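# Swap the sealant gun's cartridge for the purple-banded one

## Task

Remove the incorrect cartridge from the sealant gun, then seat the cartridge marked by a wide purple band in the gun: its front pushed all the way forward into the cup of the front ring, with the nozzle sticking out through that ring. (The plunger rod can normally be pulled back only while its small thumb plate, just behind the handle, is held pushed toward the gun's front; the trigger is functional.) End with the plunger disc touching the rear of the newly loaded cartridge. Both the loaded gun and the removed cartridge must end up resting on the table by themselves, not leaning on each other or on anything else. Then state that you are done.

## Robot and tools

Robot: two arms, left_arm and right_arm, each ending in a two-finger gripper. Bases in the scene frame: left_arm at (+0.054, +0.233, 0) m, right_arm at (+0.007, -0.246, 0) m, both facing almost straight along +x. A camera stand sits behind them.

Frames: the scene frame has its origin at table-top height midway between the nominal bases, +x out across the table, +z up, and left_arm on the +y side (arm names do not match image sides). Reported hand poses, velocities and targets use this frame. Offsets you send are along the current Hand target's own axes. A gripper's fingers point along its +z axis and close along its y axis; end_effector_position is the spot between the pads, roughly 1 cm short of the fingertips. Printed positions and orientations may be off by a few centimetres, more at long reach.

execute_actions(actions, cameras): actions is a list of actions; each action is a table of up to 15 rows, one per 1/30 s step (a short table repeats its final row to step 15). Every row is one flat list of 14 numbers, each in [-1, 1]: dx, dy, dz, rx, ry, rz, opening for left_arm, then the same seven for right_arm. The six pose numbers are an offset from that arm's Hand target as it was when the action began (each row is measured from that same start, not from the row before); 1.0 equals 0.6 m of travel or 180 degrees, and rx, ry, rz form a single rotation vector. Repeating an offset in a new action moves further. Opening is absolute: +1 fully open (0.093 m), -1 closed. All-zero pose numbers request nothing new for that arm, but always send the opening you want, since 0 is itself an opening command. cameras lists camera names, ["all"] or []; by default images come only with an empty actions list. An empty list also reports the scene number and task.

move(target, speed, blend, opening_speed, grip_force, blocking, cameras): target is one 14-number row in the same layout and scale, or a list of up to 15 such rows; every row is an offset from the Hand targets at the move's start, not from the previous row. Grippers travel in straight lines, all finishing together, capped at 10 s. speed: top path speed in m/s, 0.002 to 2.9, default 0.25 (rotation up to twice that in rad/s); one value or one per target. blend: corner rounding in m for a list, default 0 (stop at each). opening_speed: rate of opening change per second on the -1..+1 scale, at least 0.2. grip_force: newtons per finger pad, 10 to 50 (full), one value or one per arm; it persists, and below full the fingers close slowly. blocking=false returns after about 0.5 s while the move continues. The result adds a "move:" line: done, off_target, moving, held, fault, plus limits such as paced (pose clipped) or held (steps withheld). Moves do not avoid obstacles or the other arm; faster moves stray more and hit harder.

wait(seconds): 0 to 3600, lets the scene run with no new command; a running move continues. stop(): brakes a running move. zoom_image(camera, region): region [x0, y0, x1, y1] in pixels of that camera's newest image, at most 504 by 504. finished_scene(scene): takes the current scene number and ends the scene irreversibly; call it only once the goal holds without the robot.

Cameras: cam_head_left, cam_head_right, cam_high, cam_low, cam_left_wrist, cam_right_wrist, each 896x504.

Results: per arm end_effector_position (m), end_effector_quat_wxyz, Hand target (last commanded pose after clipping; next offsets count from it), Tool commands, grip_measured, Joint positions (last entry is the finger gap in m, floored at zero), Joint velocities (may read "within noise"), joint torques (offset, scaled, noisy; first three wrap at ±28 N m), motor temperatures, and step readings of position for calls that ran actions.

Motion notes: each step, commanded orientation is clipped to 40 degrees from the measured one. Friction and weight often leave the gripper short, low or tilted; check after each move and send the remaining distance as an offset. Small moves may not happen or may go sideways. Keep paths away from an arm's own base, or the elbow may whip round. To stop pressing against something, command the target back beyond the gripper.

Gripping: grip_measured is the motor position on the opening scale. Pads meet near -0.94; each millimetre of object width adds about 0.0208; readings may be up to 0.02 high. To grip a rigid flat object at full force send at least 0.41 below its width reading; round, small or soft items may need lower. Keep sending that number to hold; release with a value well above the width reading. Pads press about 50 to 65 N each.

Joint ranges (rad): waist -2.618..3.054, shoulder 0..3.142, elbow 0..3.142 (straight at 2.901), wrist pitch -1.571..1.571, wrist yaw -1.571..1.571, wrist roll -2.094..2.094.

Heat: holding loads, long reach or pushing at an unreachable pose warms motors. 75 °C gives MOTOR HOT; 90 °C folds that arm away for the rest of the scene; 100 °C makes it collapse.

Avoid: dropping parts or releasing moving ones, slamming into fixed or heavy objects, knocking anything off the table, contact or squeezing between the two arms or grippers, strain on wrist camera cables, and fault stops. Loose objects may occasionally be nudged by outside pushes.

Each tool is called as name(argument=value, ...) on one line, values as JSON.

## Session

execute_actions(actions=[])

Scene clock: 0.00 s.
left_arm: end_effector_position=(+0.4366, +0.2834, +0.0842) grip_measured=+1.000 end_effector_quat_wxyz=(+0.565, -0.098, +0.817, +0.063) | right_arm: end_effector_position=(+0.3953, -0.2607, +0.0780) grip_measured=+1.000 end_effector_quat_wxyz=(+0.557, +0.040, +0.821, -0.121)
Joint positions: left_arm=[0.062 1.56 0.356 0.838 -0.155 -0.068 0.093] | right_arm=[0.074 1.619 0.376 0.862 0.349 -0.028 0.093]
Joint velocities: within noise
Joint torques (N m): no reading
Motor temperatures (°C): left_arm=[35 52 51 51 31 33 37] | right_arm=[37 53 50 53 33 32 32]
Heat: left arm: 52 °C; right arm: 53 °C.
Hand target: left_arm +0.4396, +0.2837, +0.0902; +0.572, -0.099, +0.812, +0.063 | right_arm +0.3996, -0.2603, +0.0875; +0.570, +0.044, +0.812, -0.119
Tool commands: left_gripper/opening=+1.0 right_gripper/opening=+1.0

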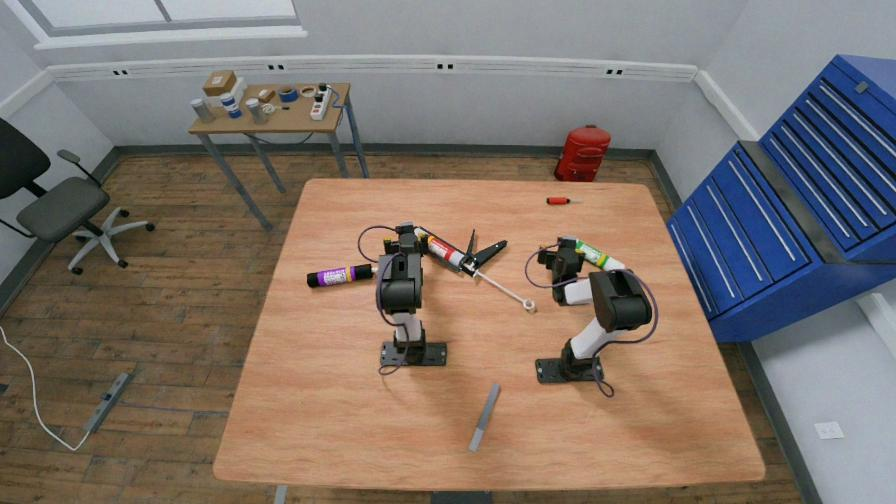

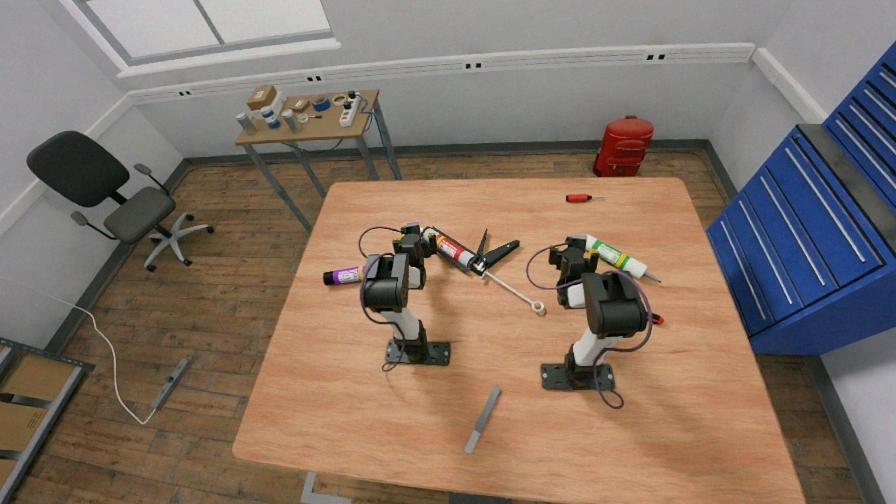

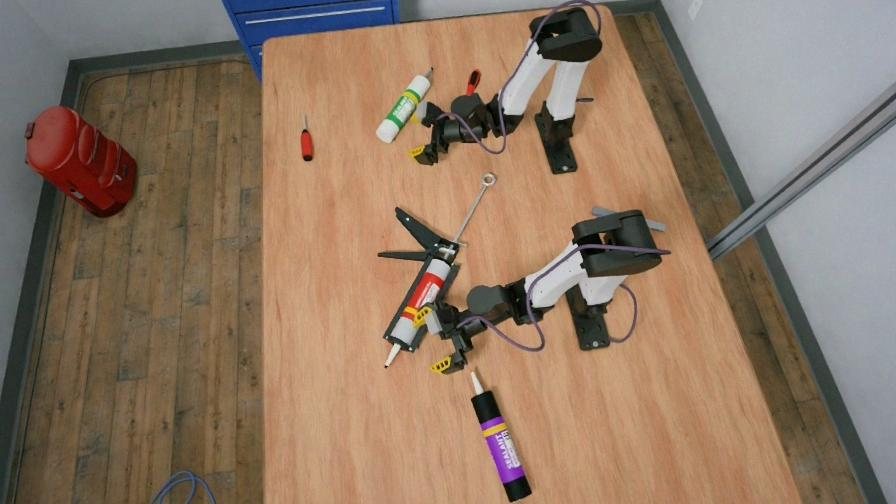

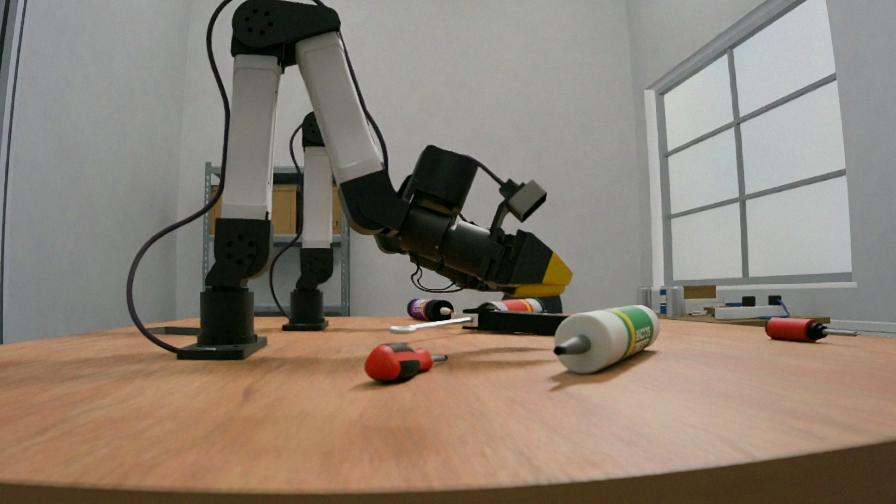

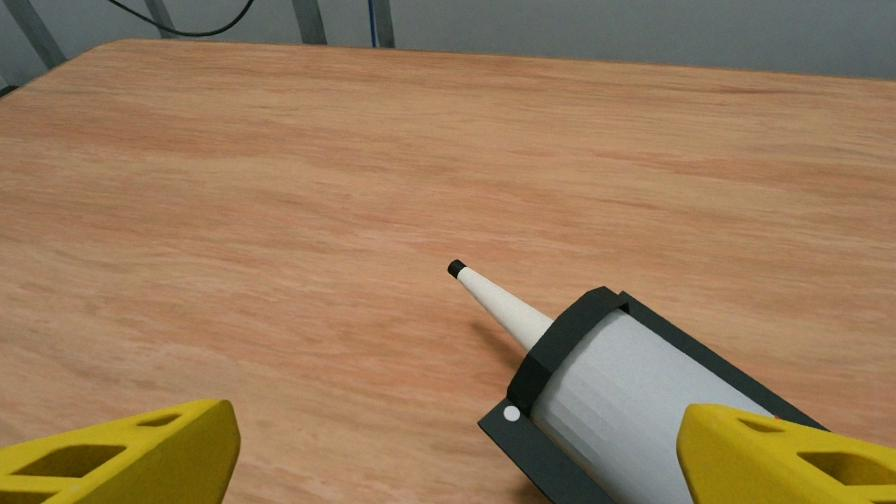

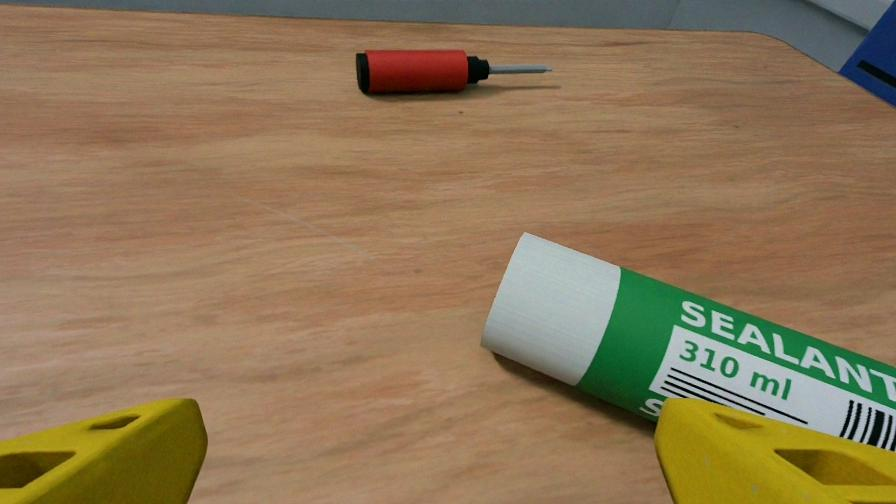

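zoom_image(camera="cam_high", region=[360, 160, 560, 380])

zoom_image(camera="cam_head_left", region=[380, 200, 560, 320])

zoom_image(camera="cam_low", region=[380, 260, 700, 400])

Scaled by 2.291 from the camera's image (finer frame: 1280x720).

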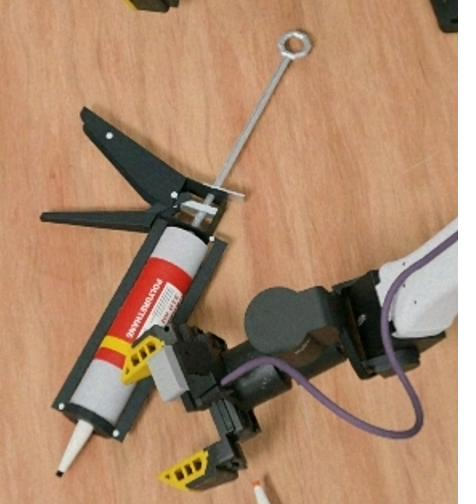

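Scaled by 2.800 from the camera's image (finer frame: 1280x720).

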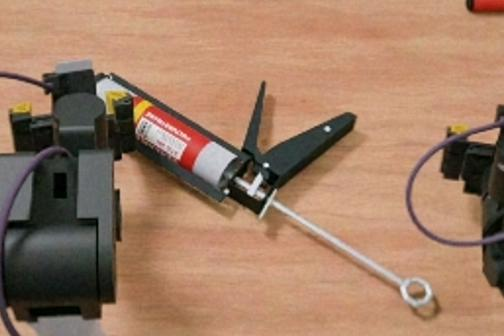

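Scaled by 1.575 from the camera's image (finer frame: 1280x720).

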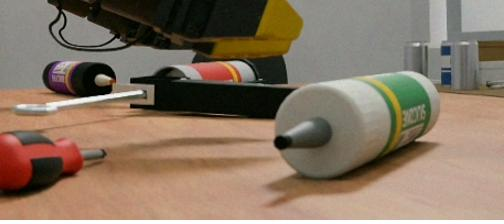

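move(target=[[-0.3663,-0.2062,-0.2550,0.0428,0.3887,0.0672,1,-0.2697,-0.1490,-0.2500,-0.0808,0.3872,-0.0299,1]], cameras=["all"])

Scene clock: 24.60 s.
left_arm: end_effector_position=(+0.4041, +0.1518, +0.3378) grip_measured=+1.000 end_effector_quat_wxyz=(+0.257, +0.007, +0.965, -0.050) | right_arm: end_effector_position=(+0.2995, -0.2994, +0.2892) grip_measured=+1.000 end_effector_quat_wxyz=(+0.173, +0.002, +0.984, -0.036)
Joint positions: left_arm=[-0.237 1.694 2.202 -1.55 -0.018 -0.216 0.093] | right_arm=[-0.211 1.505 1.851 -1.562 0.011 -0.173 0.093]
Joint torques (N m): left_arm=[-0.23 -6.3 7.39 1.12 -0.01 -0.11] | right_arm=[-0.95 -6.42 7.01 1.11 -0.05 -0.07]
Motor temperatures (°C): left_arm=[35 54 53 55 31 33 37] | right_arm=[37 55 52 60 33 32 32]
Heat: left arm: 55 °C; right arm: 60 °C.
Hand target: left_arm +0.3996, +0.1499, +0.3500; +0.000, +0.000, +1.000, +0.000 | right_arm +0.2999, -0.3000, +0.3000; +0.001, +0.000, +1.000, +0.000
Off the commanded pose: left_arm 0.013 m, 30 deg | right_arm 0.011 m, 20 deg.
joint read past its limit (right arm) — joint 4 (wrist pitch), lower limit.
joint sent to its limit (left arm) — joint 4 (wrist pitch), lower limit. The joint targets are off in orientation, not in position.
joint sent to its limit (right arm) — joint 4 (wrist pitch), lower limit. The joint targets are off in orientation, not in position.
move: off_target (left_arm, right_arm)

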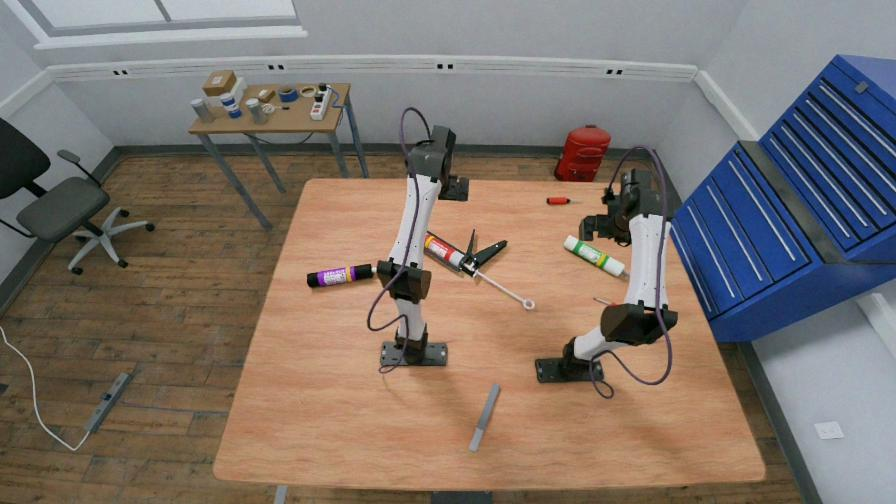

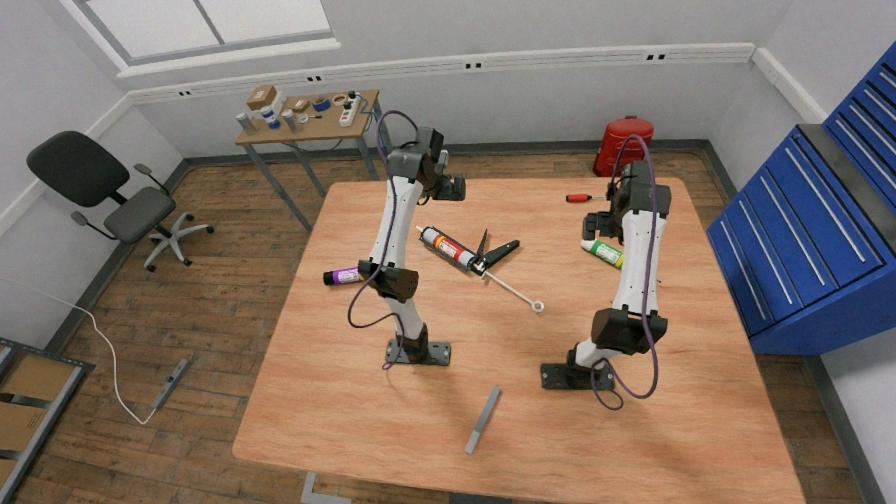

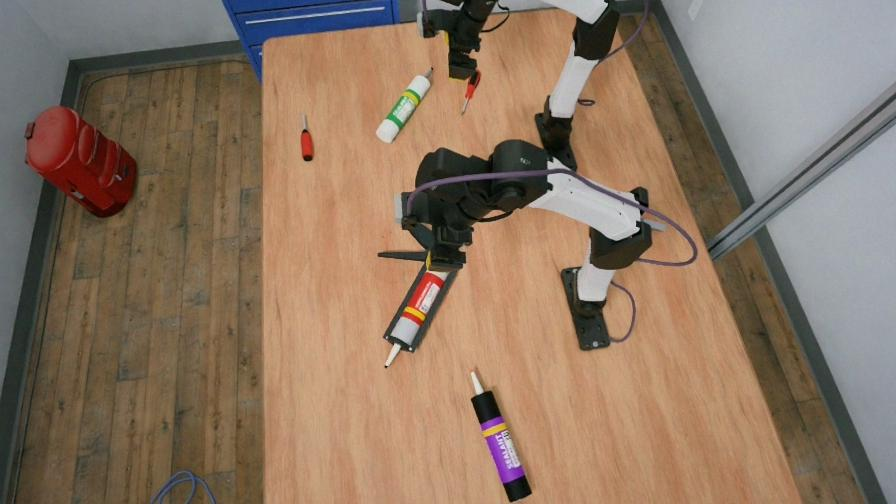

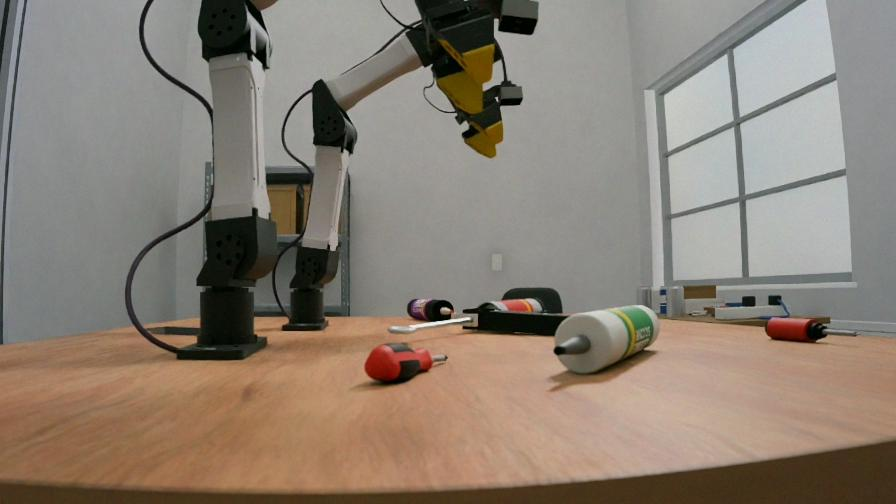

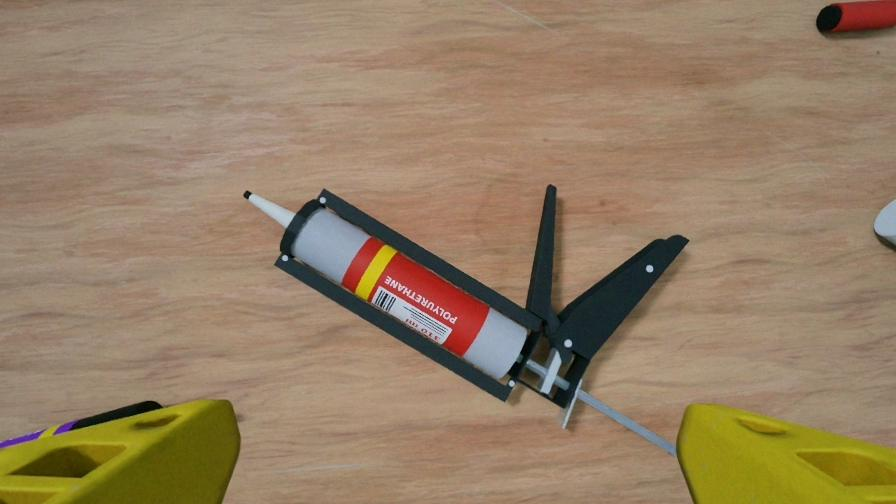

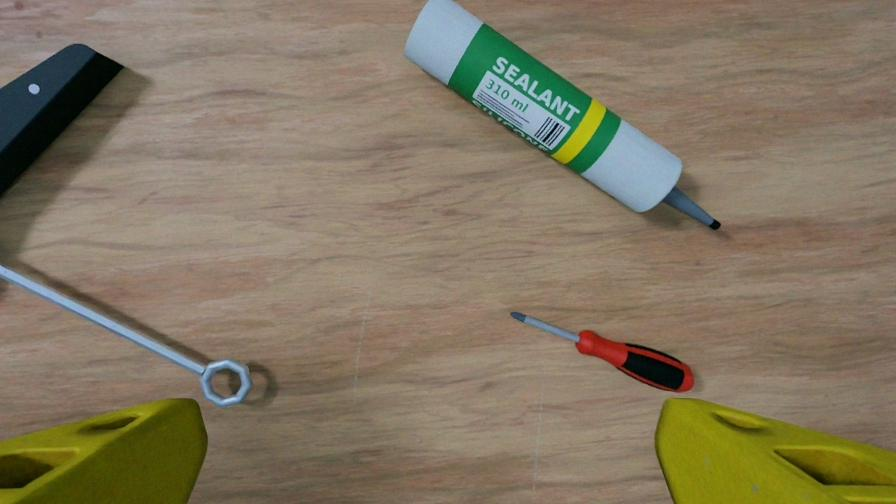

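zoom_image(camera="cam_left_wrist", region=[460, 260, 680, 460])

zoom_image(camera="cam_left_wrist", region=[230, 160, 430, 320])

Scaled by 2.291 from the camera's image (finer frame: 1280x720).

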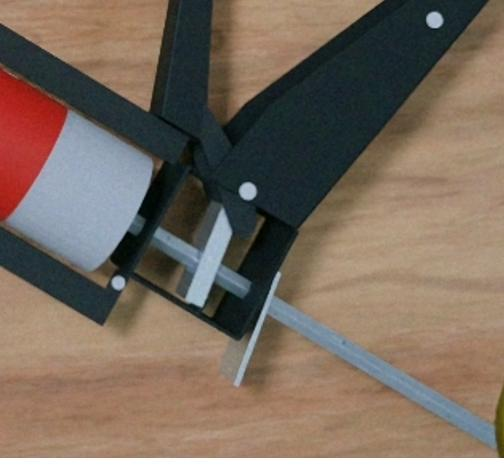

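Scaled by 2.520 from the camera's image (finer frame: 1280x720).

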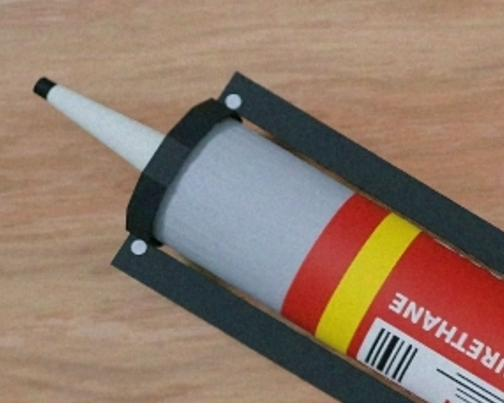

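move(target=[[0.216,-0.175,0.3833,0.0654,-0.158,0.2447,1,0,0,0,0,-0.1111,0,1]], cameras=["cam_left_wrist","cam_low"])

Scene clock: 62.33 s.
left_arm: end_effector_position=(+0.2719, +0.0473, +0.1205) grip_measured=+1.000 end_effector_quat_wxyz=(+0.232, +0.361, +0.898, -0.096) | right_arm: end_effector_position=(+0.2996, -0.2993, +0.2896) grip_measured=+1.000 end_effector_quat_wxyz=(+0.179, +0.003, +0.984, -0.005)
Joint positions: left_arm=[-0.678 1.174 0.836 -0.728 0.047 0.076 0.093] | right_arm=[-0.254 1.505 1.851 -1.562 -0.065 -0.2 0.093]
Joint torques (N m): left_arm=[-0.49 -3.97 5.29 1.42 0.05 0.12] | right_arm=[-0.99 -6.49 6.78 1.11 -0.12 -0.08]
Motor temperatures (°C): left_arm=[35 57 56 53 31 33 36] | right_arm=[36 55 55 54 33 32 32]
Heat: left arm: 57 °C; right arm: 55 °C.
Hand target: left_arm +0.2702, +0.0450, +0.1200; +0.240, +0.371, +0.892, -0.099 | right_arm +0.2999, -0.3000, +0.3000; +0.174, -0.001, +0.985, +0.000
Off the commanded pose: left_arm 0.003 m, 2 deg | right_arm 0.011 m, 1 deg.
joint read past its limit (right arm) — joint 4 (wrist pitch), lower limit.
joint sent to its limit (right arm) — joint 4 (wrist pitch), lower limit. The joint targets are off in orientation, not in position.
move: off_target (right_arm)
Images, in order (width x height): cam_low 896x504, cam_left_wrist 896x504.

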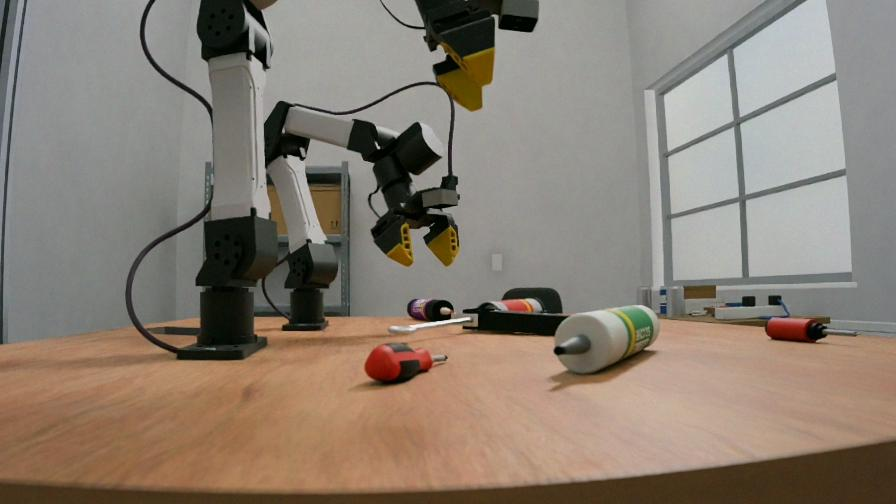

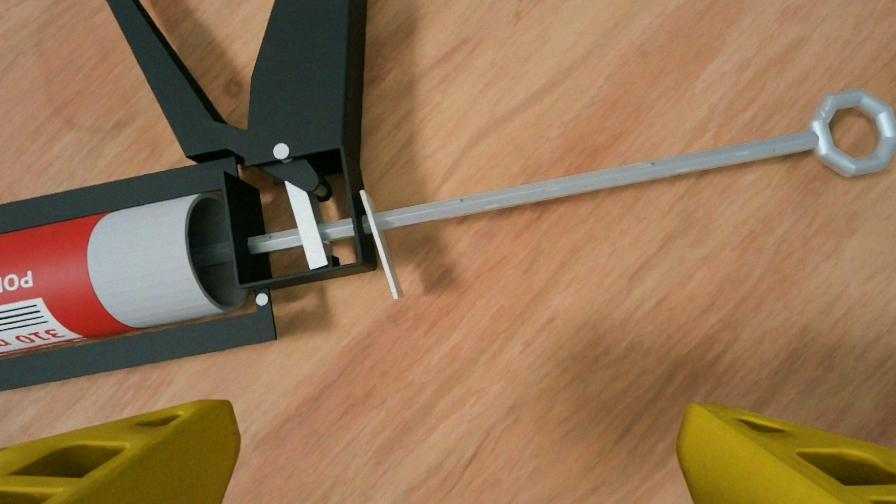

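zoom_image(camera="cam_left_wrist", region=[60, 130, 440, 350])

Scaled by 1.326 from the camera's image (finer frame: 1280x720).

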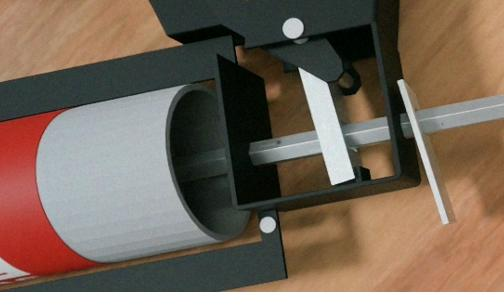

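zoom_image(camera="cam_low", region=[380, 280, 600, 360])

Scaled by 2.291 from the camera's image (finer frame: 1280x720).

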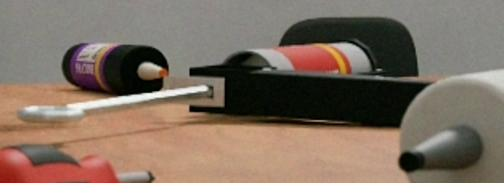

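move(target=[[-0.0155,-0.0215,0.0858,-0.0236,0.0556,-0.0505,-1,0.1967,0.3333,0.2478,-0.1316,-0.0511,-0.2822,1]], cameras=["cam_left_wrist","cam_right_wrist","cam_high"])

Scene clock: 93.97 s.
left_arm: end_effector_position=(+0.2764, +0.0213, +0.0705) grip_measured=-0.974 end_effector_quat_wxyz=(+0.149, +0.301, +0.941, -0.048) | right_arm: end_effector_position=(+0.2392, -0.1051, +0.1213) grip_measured=+1.000 end_effector_quat_wxyz=(+0.224, -0.445, +0.859, +0.115)
Joint positions: left_arm=[-0.789 1.464 0.923 -0.718 -0.05 -0.159 0] | right_arm=[0.345 1.164 0.842 -0.809 -0.266 -0.514 0.093]
Joint torques (N m): left_arm=[-0.57 -3.95 9.13 0.91 -0.17 -0.12] | right_arm=[0.42 -3.11 5.08 1.4 -0.32 -0.11]
Motor temperatures (°C): left_arm=[35 54 58 51 31 33 36] | right_arm=[36 54 55 52 33 32 32]
Heat: left arm: 58 °C; right arm: 55 °C.
Hand target: left_arm +0.2849, +0.0119, +0.0801; +0.166, +0.297, +0.939, -0.052 | right_arm +0.2399, -0.1002, +0.1198; +0.229, -0.454, +0.853, +0.121
Off the commanded pose: left_arm 0.016 m, 2 deg | right_arm 0.005 m, 2 deg.
move: off_target (left_arm)
Images, in order (width x height): cam_high 896x504, cam_left_wrist 896x504, cam_right_wrist 896x504.

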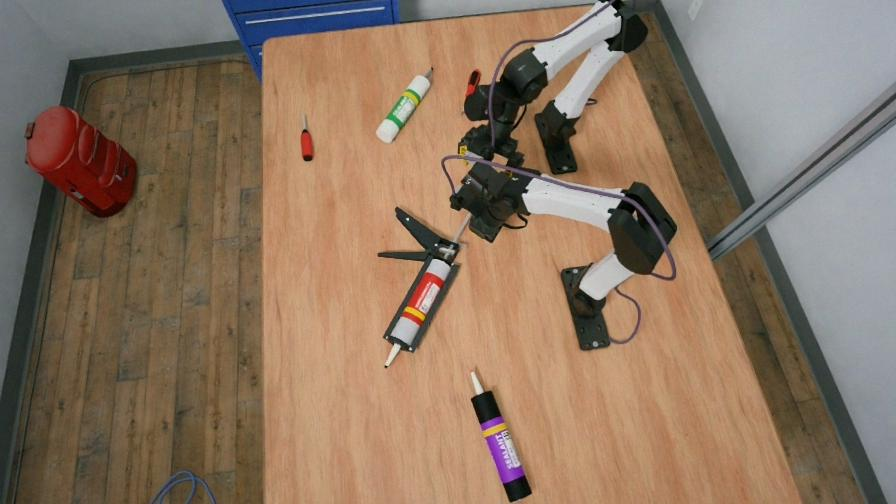

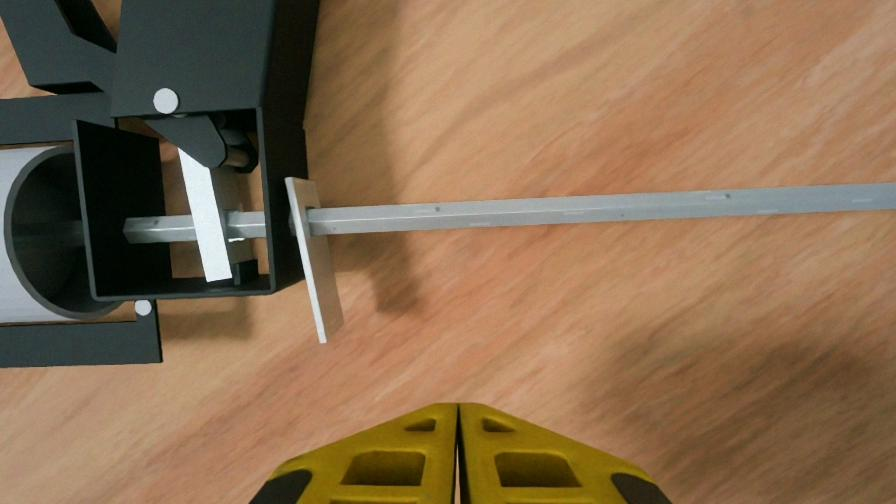

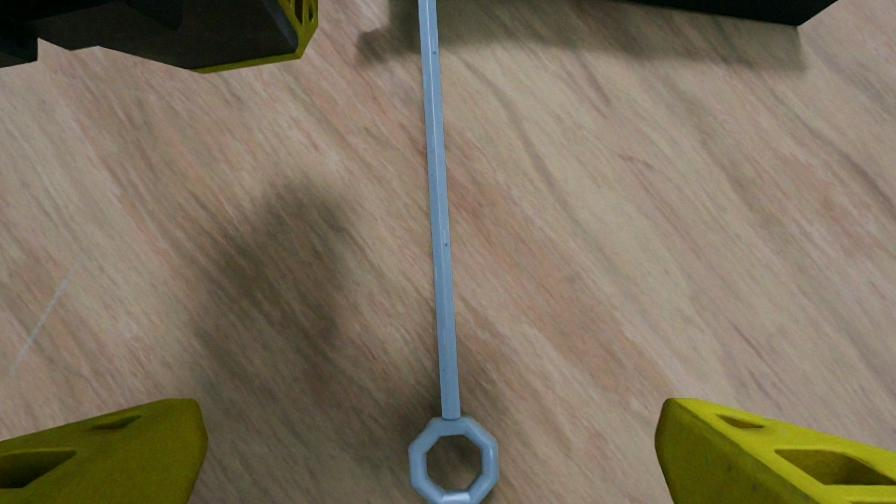

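move(target=[[-0.0168,0.0063,-0.0117,-0.1109,0.0646,-0.5002,-1,0.0,0.0,0.0,0,0,0,1],[-0.0168,0.0063,-0.0117,-0.1109,0.0646,-0.5002,-1,0.105,-0.0048,0.1087,-0.0056,0,-0.0096,0.3]], cameras=["cam_left_wrist","cam_right_wrist"])

Scene clock: 116.67 s.
left_arm: end_effector_position=(+0.2848, +0.0145, +0.0823) grip_measured=-0.974 end_effector_quat_wxyz=(+0.067, -0.323, +0.944, +0.012) | right_arm: end_effector_position=(+0.2383, -0.1055, +0.1209) grip_measured=+1.000 end_effector_quat_wxyz=(+0.222, -0.445, +0.860, +0.115)
Joint positions: left_arm=[-0.829 1.731 1.287 -1.095 -0.132 -1.484 0] | right_arm=[0.345 1.164 0.842 -0.813 -0.266 -0.514 0.093]
Joint torques (N m): left_arm=[0.88 -5.42 8.58 0.18 -0.13 -0.18] | right_arm=[-0.2 -3.67 5.83 1.26 -0.14 0.04]
Motor temperatures (°C): left_arm=[35 53 59 49 31 33 36] | right_arm=[36 52 53 52 33 32 32]
Heat: left arm: 59 °C; right arm: 53 °C.
Hand target: left_arm +0.2912, +0.0113, +0.0881; +0.068, -0.335, +0.940, +0.006 (not the last commanded pose) | right_arm +0.2392, -0.1051, +0.1213; +0.224, -0.445, +0.859, +0.115 (not the last commanded pose)
Tool commands: left_gripper/opening=-1.0 right_gripper/opening=+1.0
Off the commanded pose: left_arm 0.012 m, 19 deg | right_arm 0.091 m, 4 deg.
move: held (right_arm; a check stopped the path), off_target (left_arm; braked when a check withheld steps of right_arm); path passed 0 of 2 targets; target 2's new opening was not sent; limits=held
pose unreachable (right arm): on one or more control steps of this call, first in action 0 (counted from 0), this arm could not follow its commanded pose, so it was not sent that pose on those steps. It may still have moved: this result reports where it is.
cause: moving toward the commanded pose would bring a part of the arm too close to another arm (this arm's wrist camera and the left arm's wrist (the part past joint 4), along the way the arms are being sent, or toward where that arm still pushes).

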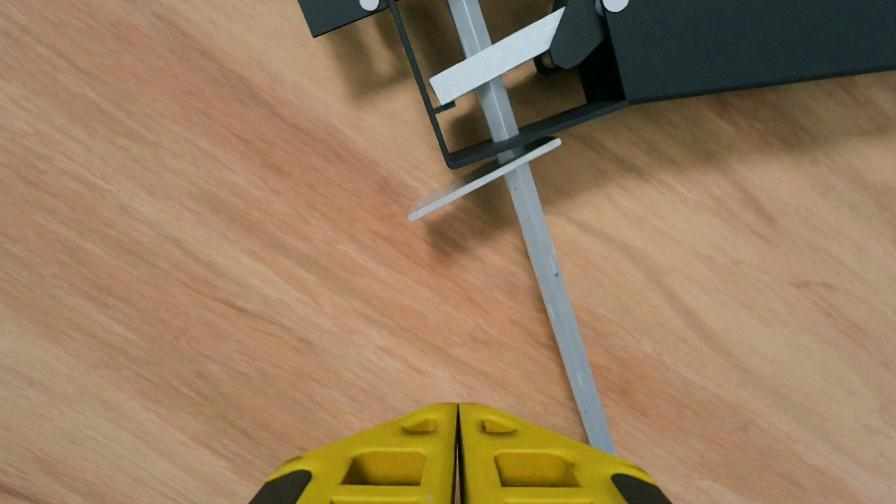

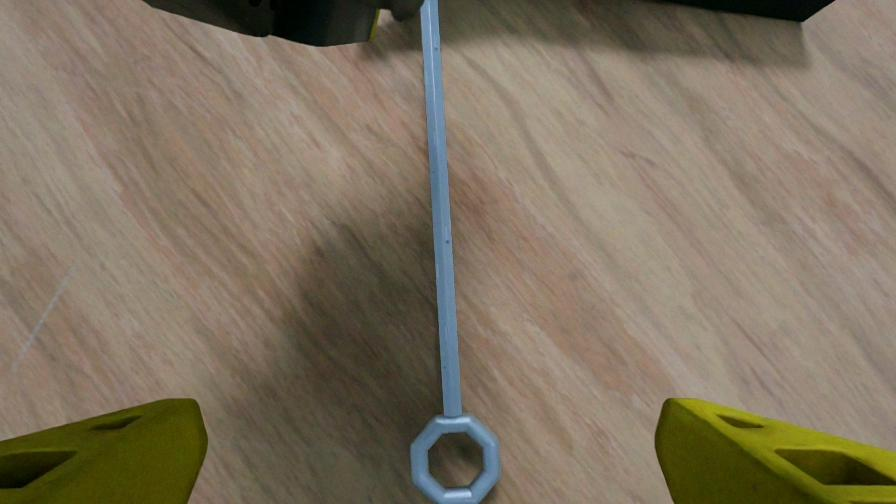

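move(target=[[0,0,0,0,0,0,-1,0.1043,-0.0027,0.08,-0.0087,0,-0.0155,1]], cameras=["cam_left_wrist","cam_right_wrist"])

Scene clock: 125.40 s.
left_arm: end_effector_position=(+0.2847, +0.0146, +0.0823) grip_measured=-0.974 end_effector_quat_wxyz=(+0.067, -0.324, +0.944, +0.012) | right_arm: end_effector_position=(+0.2209, -0.1332, +0.0493) grip_measured=+1.000 end_effector_quat_wxyz=(+0.212, -0.466, +0.851, +0.116)
Joint positions: left_arm=[-0.829 1.731 1.287 -1.095 -0.132 -1.485 0] | right_arm=[0.227 1.157 0.559 -0.598 -0.322 -0.676 0.093]
Joint torques (N m): left_arm=[0.85 -5.42 8.55 0.15 -0.14 -0.17] | right_arm=[-0.88 -3.19 4.74 1.31 -0.35 -0.14]
Motor temperatures (°C): left_arm=[35 52 60 48 31 33 36] | right_arm=[36 52 53 52 33 32 32]
Heat: left arm: 60 °C; right arm: 53 °C.
Hand target: left_arm +0.2912, +0.0113, +0.0881; +0.068, -0.335, +0.940, +0.006 | right_arm +0.2227, -0.1315, +0.0490; +0.221, -0.469, +0.847, +0.121
Off the commanded pose: left_arm 0.009 m, 2 deg | right_arm 0.002 m, 1 deg.
move: done

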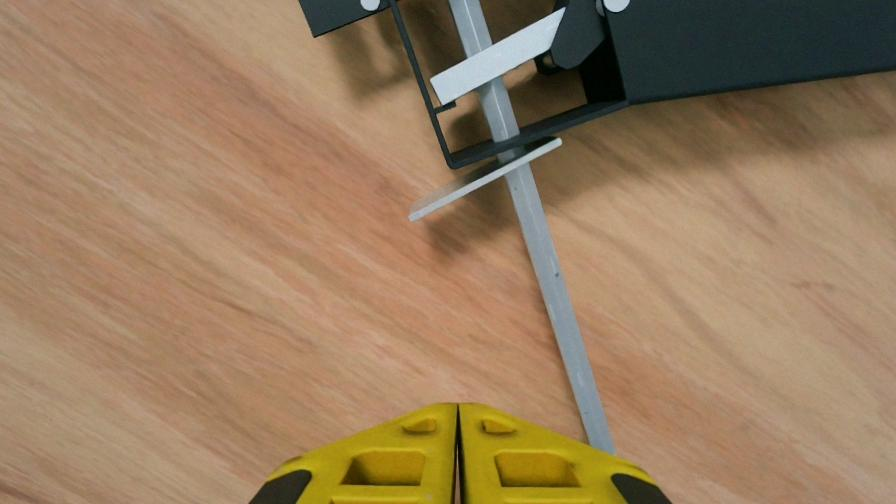

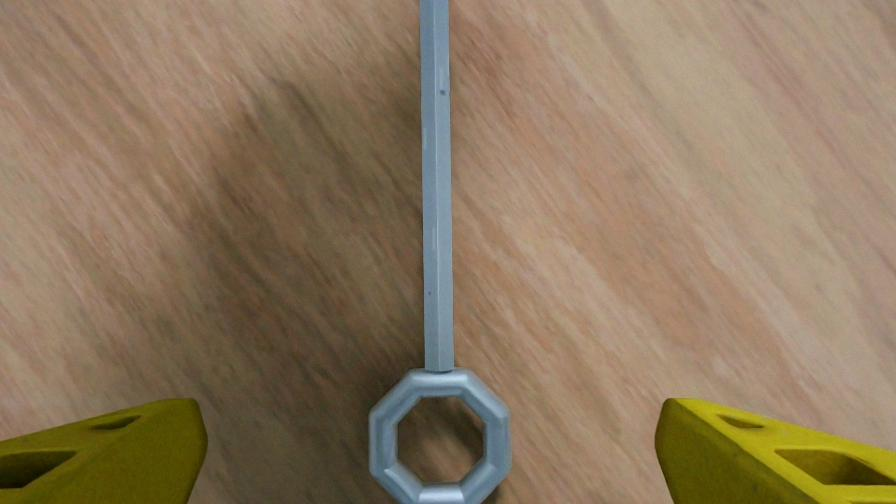

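move(target=[[0,0,0,0,0,0,-1,0.0247,0.0033,0.0262,0,0,0,1],[0,0,0,0,0,0,-1,0.0247,0.0033,0.0262,0,0,0,-0.6]], speed=0.1, opening_speed=0.8, cameras=["cam_left_wrist","cam_right_wrist"])

Scene clock: 134.17 s.
left_arm: end_effector_position=(+0.2847, +0.0146, +0.0823) grip_measured=-0.974 end_effector_quat_wxyz=(+0.067, -0.324, +0.944, +0.012) | right_arm: end_effector_position=(+0.2169, -0.1356, +0.0295) grip_measured=-0.598 end_effector_quat_wxyz=(+0.217, -0.467, +0.849, +0.117)
Joint positions: left_arm=[-0.829 1.731 1.287 -1.095 -0.132 -1.485 0] | right_arm=[0.215 1.171 0.477 -0.497 -0.331 -0.69 0.017]
Joint torques (N m): left_arm=[0.88 -5.44 8.58 0.16 -0.14 -0.17] | right_arm=[-1.01 -2.47 4.85 1.28 -0.34 -0.1]
Motor temperatures (°C): left_arm=[35 52 60 47 31 33 36] | right_arm=[35 52 52 52 33 32 32]
Heat: left arm: 60 °C; right arm: 52 °C.
Hand target: left_arm +0.2912, +0.0113, +0.0881; +0.068, -0.335, +0.940, +0.006 | right_arm +0.2184, -0.1350, +0.0281; +0.221, -0.469, +0.847, +0.121
Off the commanded pose: left_arm 0.009 m, 2 deg | right_arm 0.002 m, 1 deg.
move: done

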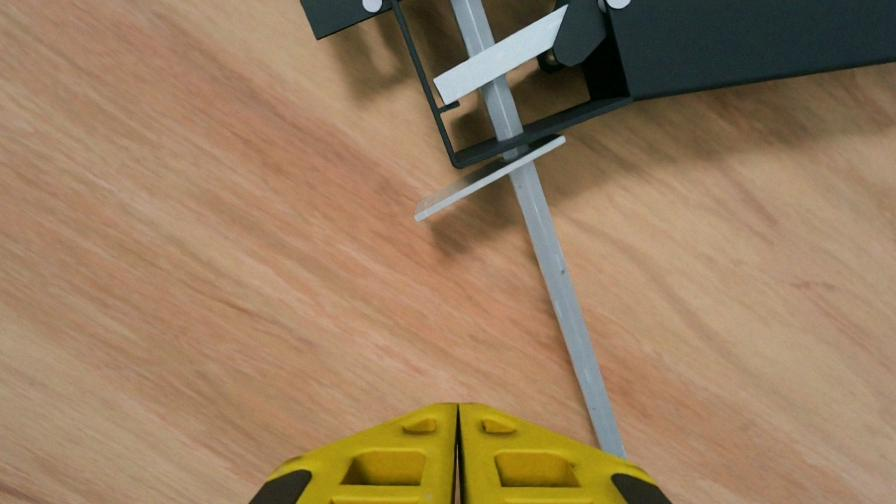

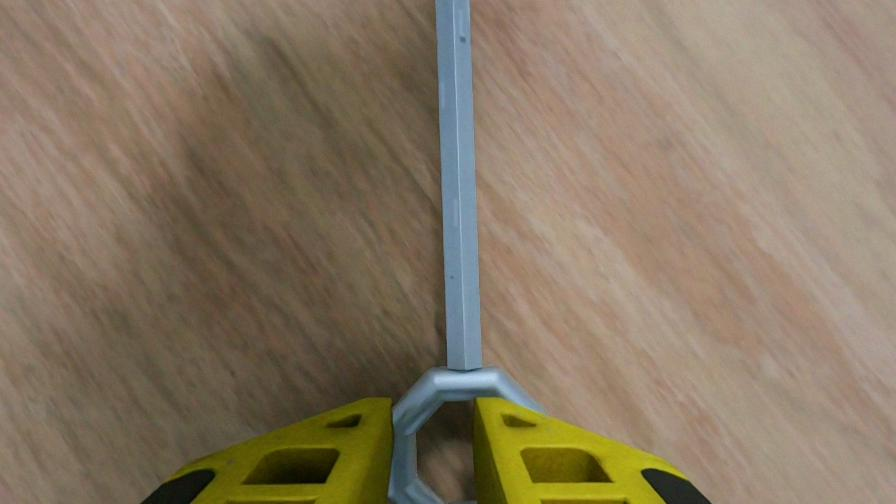

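move(target=[[0,0,0,0,0,0,-1,-0.005,-0.0067,-0.0087,0,0,0,0.6],[0,0,0,0,0,0,-1,0.0087,-0.0067,0.0150,0,0,0,0.6]], speed=0.1, cameras=["cam_right_wrist"])

Scene clock: 140.17 s.
left_arm: end_effector_position=(+0.2847, +0.0146, +0.0823) grip_measured=-0.974 end_effector_quat_wxyz=(+0.067, -0.324, +0.944, +0.012) | right_arm: end_effector_position=(+0.2197, -0.1380, +0.0192) grip_measured=+0.598 end_effector_quat_wxyz=(+0.215, -0.467, +0.850, +0.118)
Joint positions: left_arm=[-0.829 1.731 1.287 -1.095 -0.132 -1.485 0] | right_arm=[0.197 1.216 0.459 -0.445 -0.338 -0.708 0.074]
Joint torques (N m): left_arm=[0.88 -5.48 8.57 0.15 -0.14 -0.17] | right_arm=[-1.1 -2.67 4.52 1.34 -0.34 -0.08]
Motor temperatures (°C): left_arm=[35 52 60 47 31 33 36] | right_arm=[35 51 52 52 33 32 32]
Heat: left arm: 60 °C; right arm: 52 °C.
Hand target: left_arm +0.2912, +0.0113, +0.0881; +0.068, -0.335, +0.940, +0.006 | right_arm +0.2216, -0.1374, +0.0176; +0.221, -0.469, +0.847, +0.121
Off the commanded pose: left_arm 0.009 m, 2 deg | right_arm 0.003 m, 1 deg.
move: done

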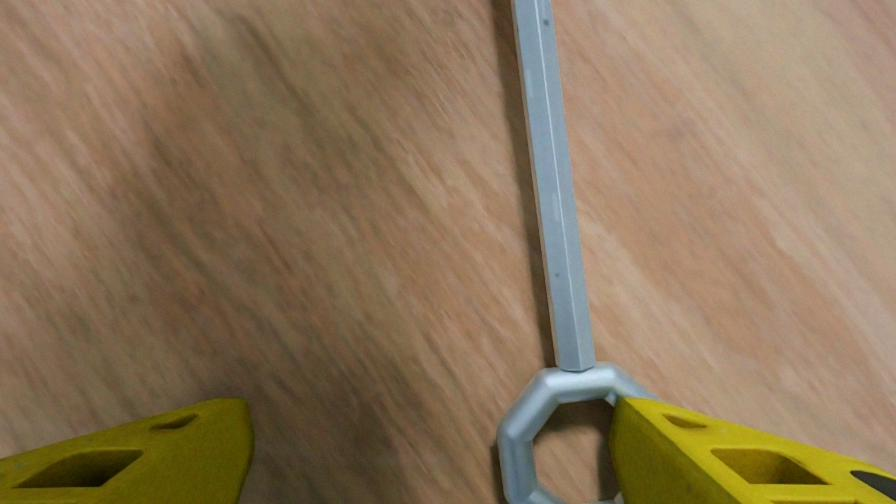

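move(target=[[0,0,0,0,0,0,-1,0.0,-0.0217,0.0,0,0,0,0.0],[0,0,0,0,0,0,-1,0.0,-0.0217,0.0,0,0,0,-0.93]], speed=0.1, opening_speed=1.0, cameras=["cam_right_wrist","cam_left_wrist"])

Scene clock: 145.53 s.
left_arm: end_effector_position=(+0.2847, +0.0146, +0.0823) grip_measured=-0.974 end_effector_quat_wxyz=(+0.067, -0.324, +0.944, +0.012) | right_arm: end_effector_position=(+0.2287, -0.1460, +0.0138) grip_measured=-0.897 end_effector_quat_wxyz=(+0.217, -0.463, +0.851, +0.119)
Joint positions: left_arm=[-0.829 1.731 1.287 -1.095 -0.132 -1.485 0] | right_arm=[0.142 1.268 0.464 -0.41 -0.358 -0.753 0.002]
Joint torques (N m): left_arm=[0.85 -5.46 8.62 0.15 -0.15 -0.17] | right_arm=[-0.44 -2.85 6.67 0.97 -0.32 -0.1]
Motor temperatures (°C): left_arm=[35 52 61 46 31 32 36] | right_arm=[35 51 53 51 33 32 32]
Heat: left arm: 61 °C; right arm: 53 °C.
Hand target: left_arm +0.2912, +0.0113, +0.0881; +0.068, -0.335, +0.940, +0.006 | right_arm +0.2326, -0.1442, +0.0176; +0.221, -0.469, +0.847, +0.121
Off the commanded pose: left_arm 0.009 m, 2 deg | right_arm 0.006 m, 1 deg.
move: done
Images, in order (width x height): cam_left_wrist 896x504, cam_right_wrist 896x504.

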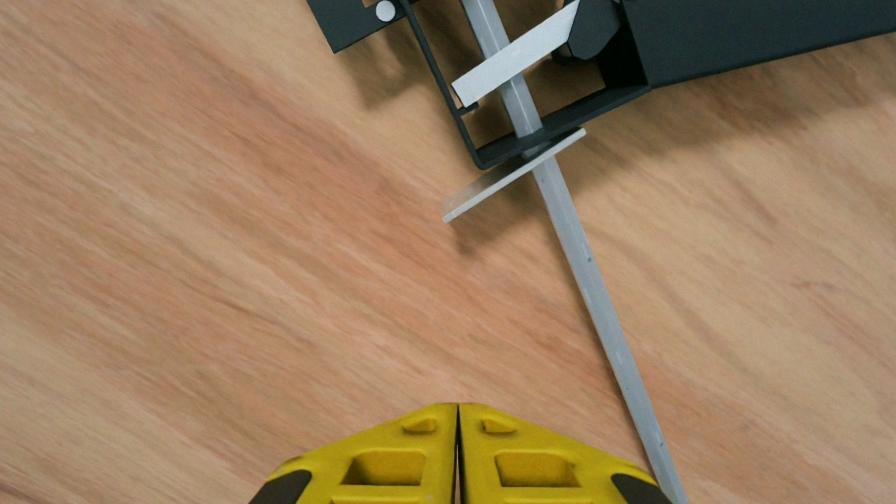

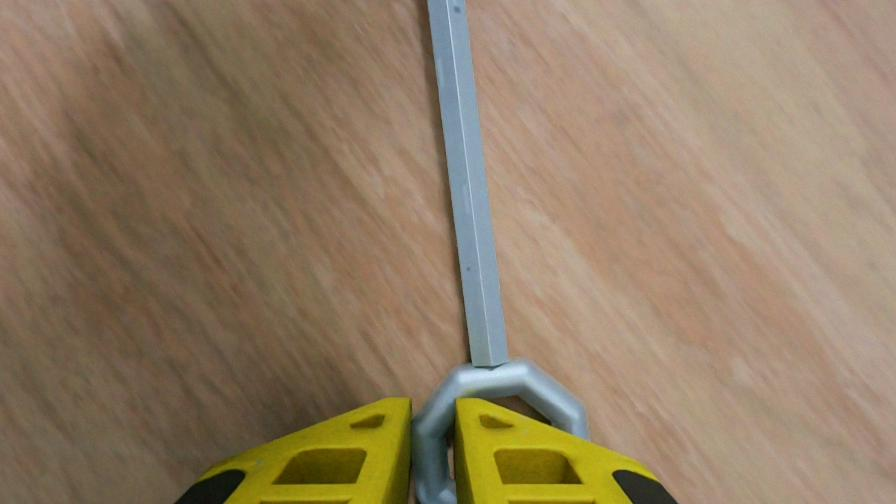

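move(target=[[-0.0038,-0.0377,-0.0045,-0.0035,0.0722,-0.1118,-1,0,0,0,0,0,0,-1]], cameras=["cam_right_wrist","cam_left_wrist"])

Scene clock: 154.03 s.
left_arm: end_effector_position=(+0.3007, -0.0020, +0.0864) grip_measured=-0.974 end_effector_quat_wxyz=(-0.039, -0.483, +0.874, -0.033) | right_arm: end_effector_position=(+0.2292, -0.1464, +0.0138) grip_measured=-0.918 end_effector_quat_wxyz=(+0.218, -0.462, +0.852, +0.117)
Joint positions: left_arm=[-0.715 1.812 1.404 -1.128 0.096 -1.724 0] | right_arm=[0.142 1.268 0.464 -0.408 -0.355 -0.75 0.001]
Joint torques (N m): left_arm=[0.83 -6 8.57 0.13 0.04 -0.17] | right_arm=[-0.44 -2.91 6.64 0.97 -0.37 -0.16]
Motor temperatures (°C): left_arm=[35 52 61 46 31 32 36] | right_arm=[35 51 54 51 33 32 33]
Heat: left arm: 61 °C; right arm: 54 °C.
Hand target: left_arm +0.3068, -0.0050, +0.0919; -0.040, -0.493, +0.868, -0.039 | right_arm +0.2326, -0.1443, +0.0176; +0.221, -0.469, +0.847, +0.121
Off the commanded pose: left_arm 0.009 m, 1 deg | right_arm 0.006 m, 1 deg.
move: done
Images, in order (width x height): cam_left_wrist 896x504, cam_right_wrist 896x504.

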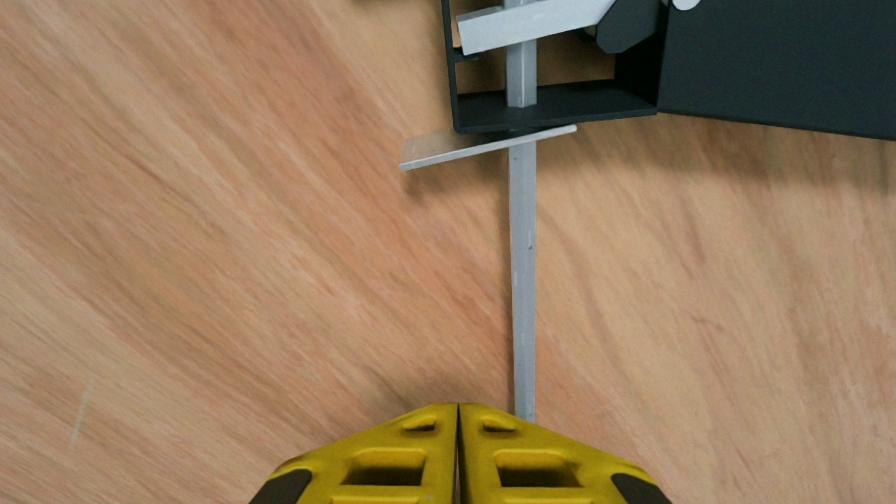

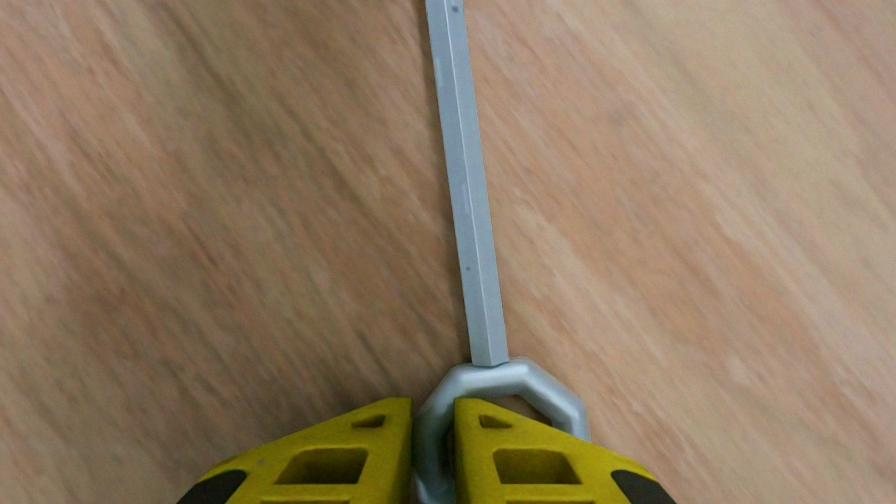

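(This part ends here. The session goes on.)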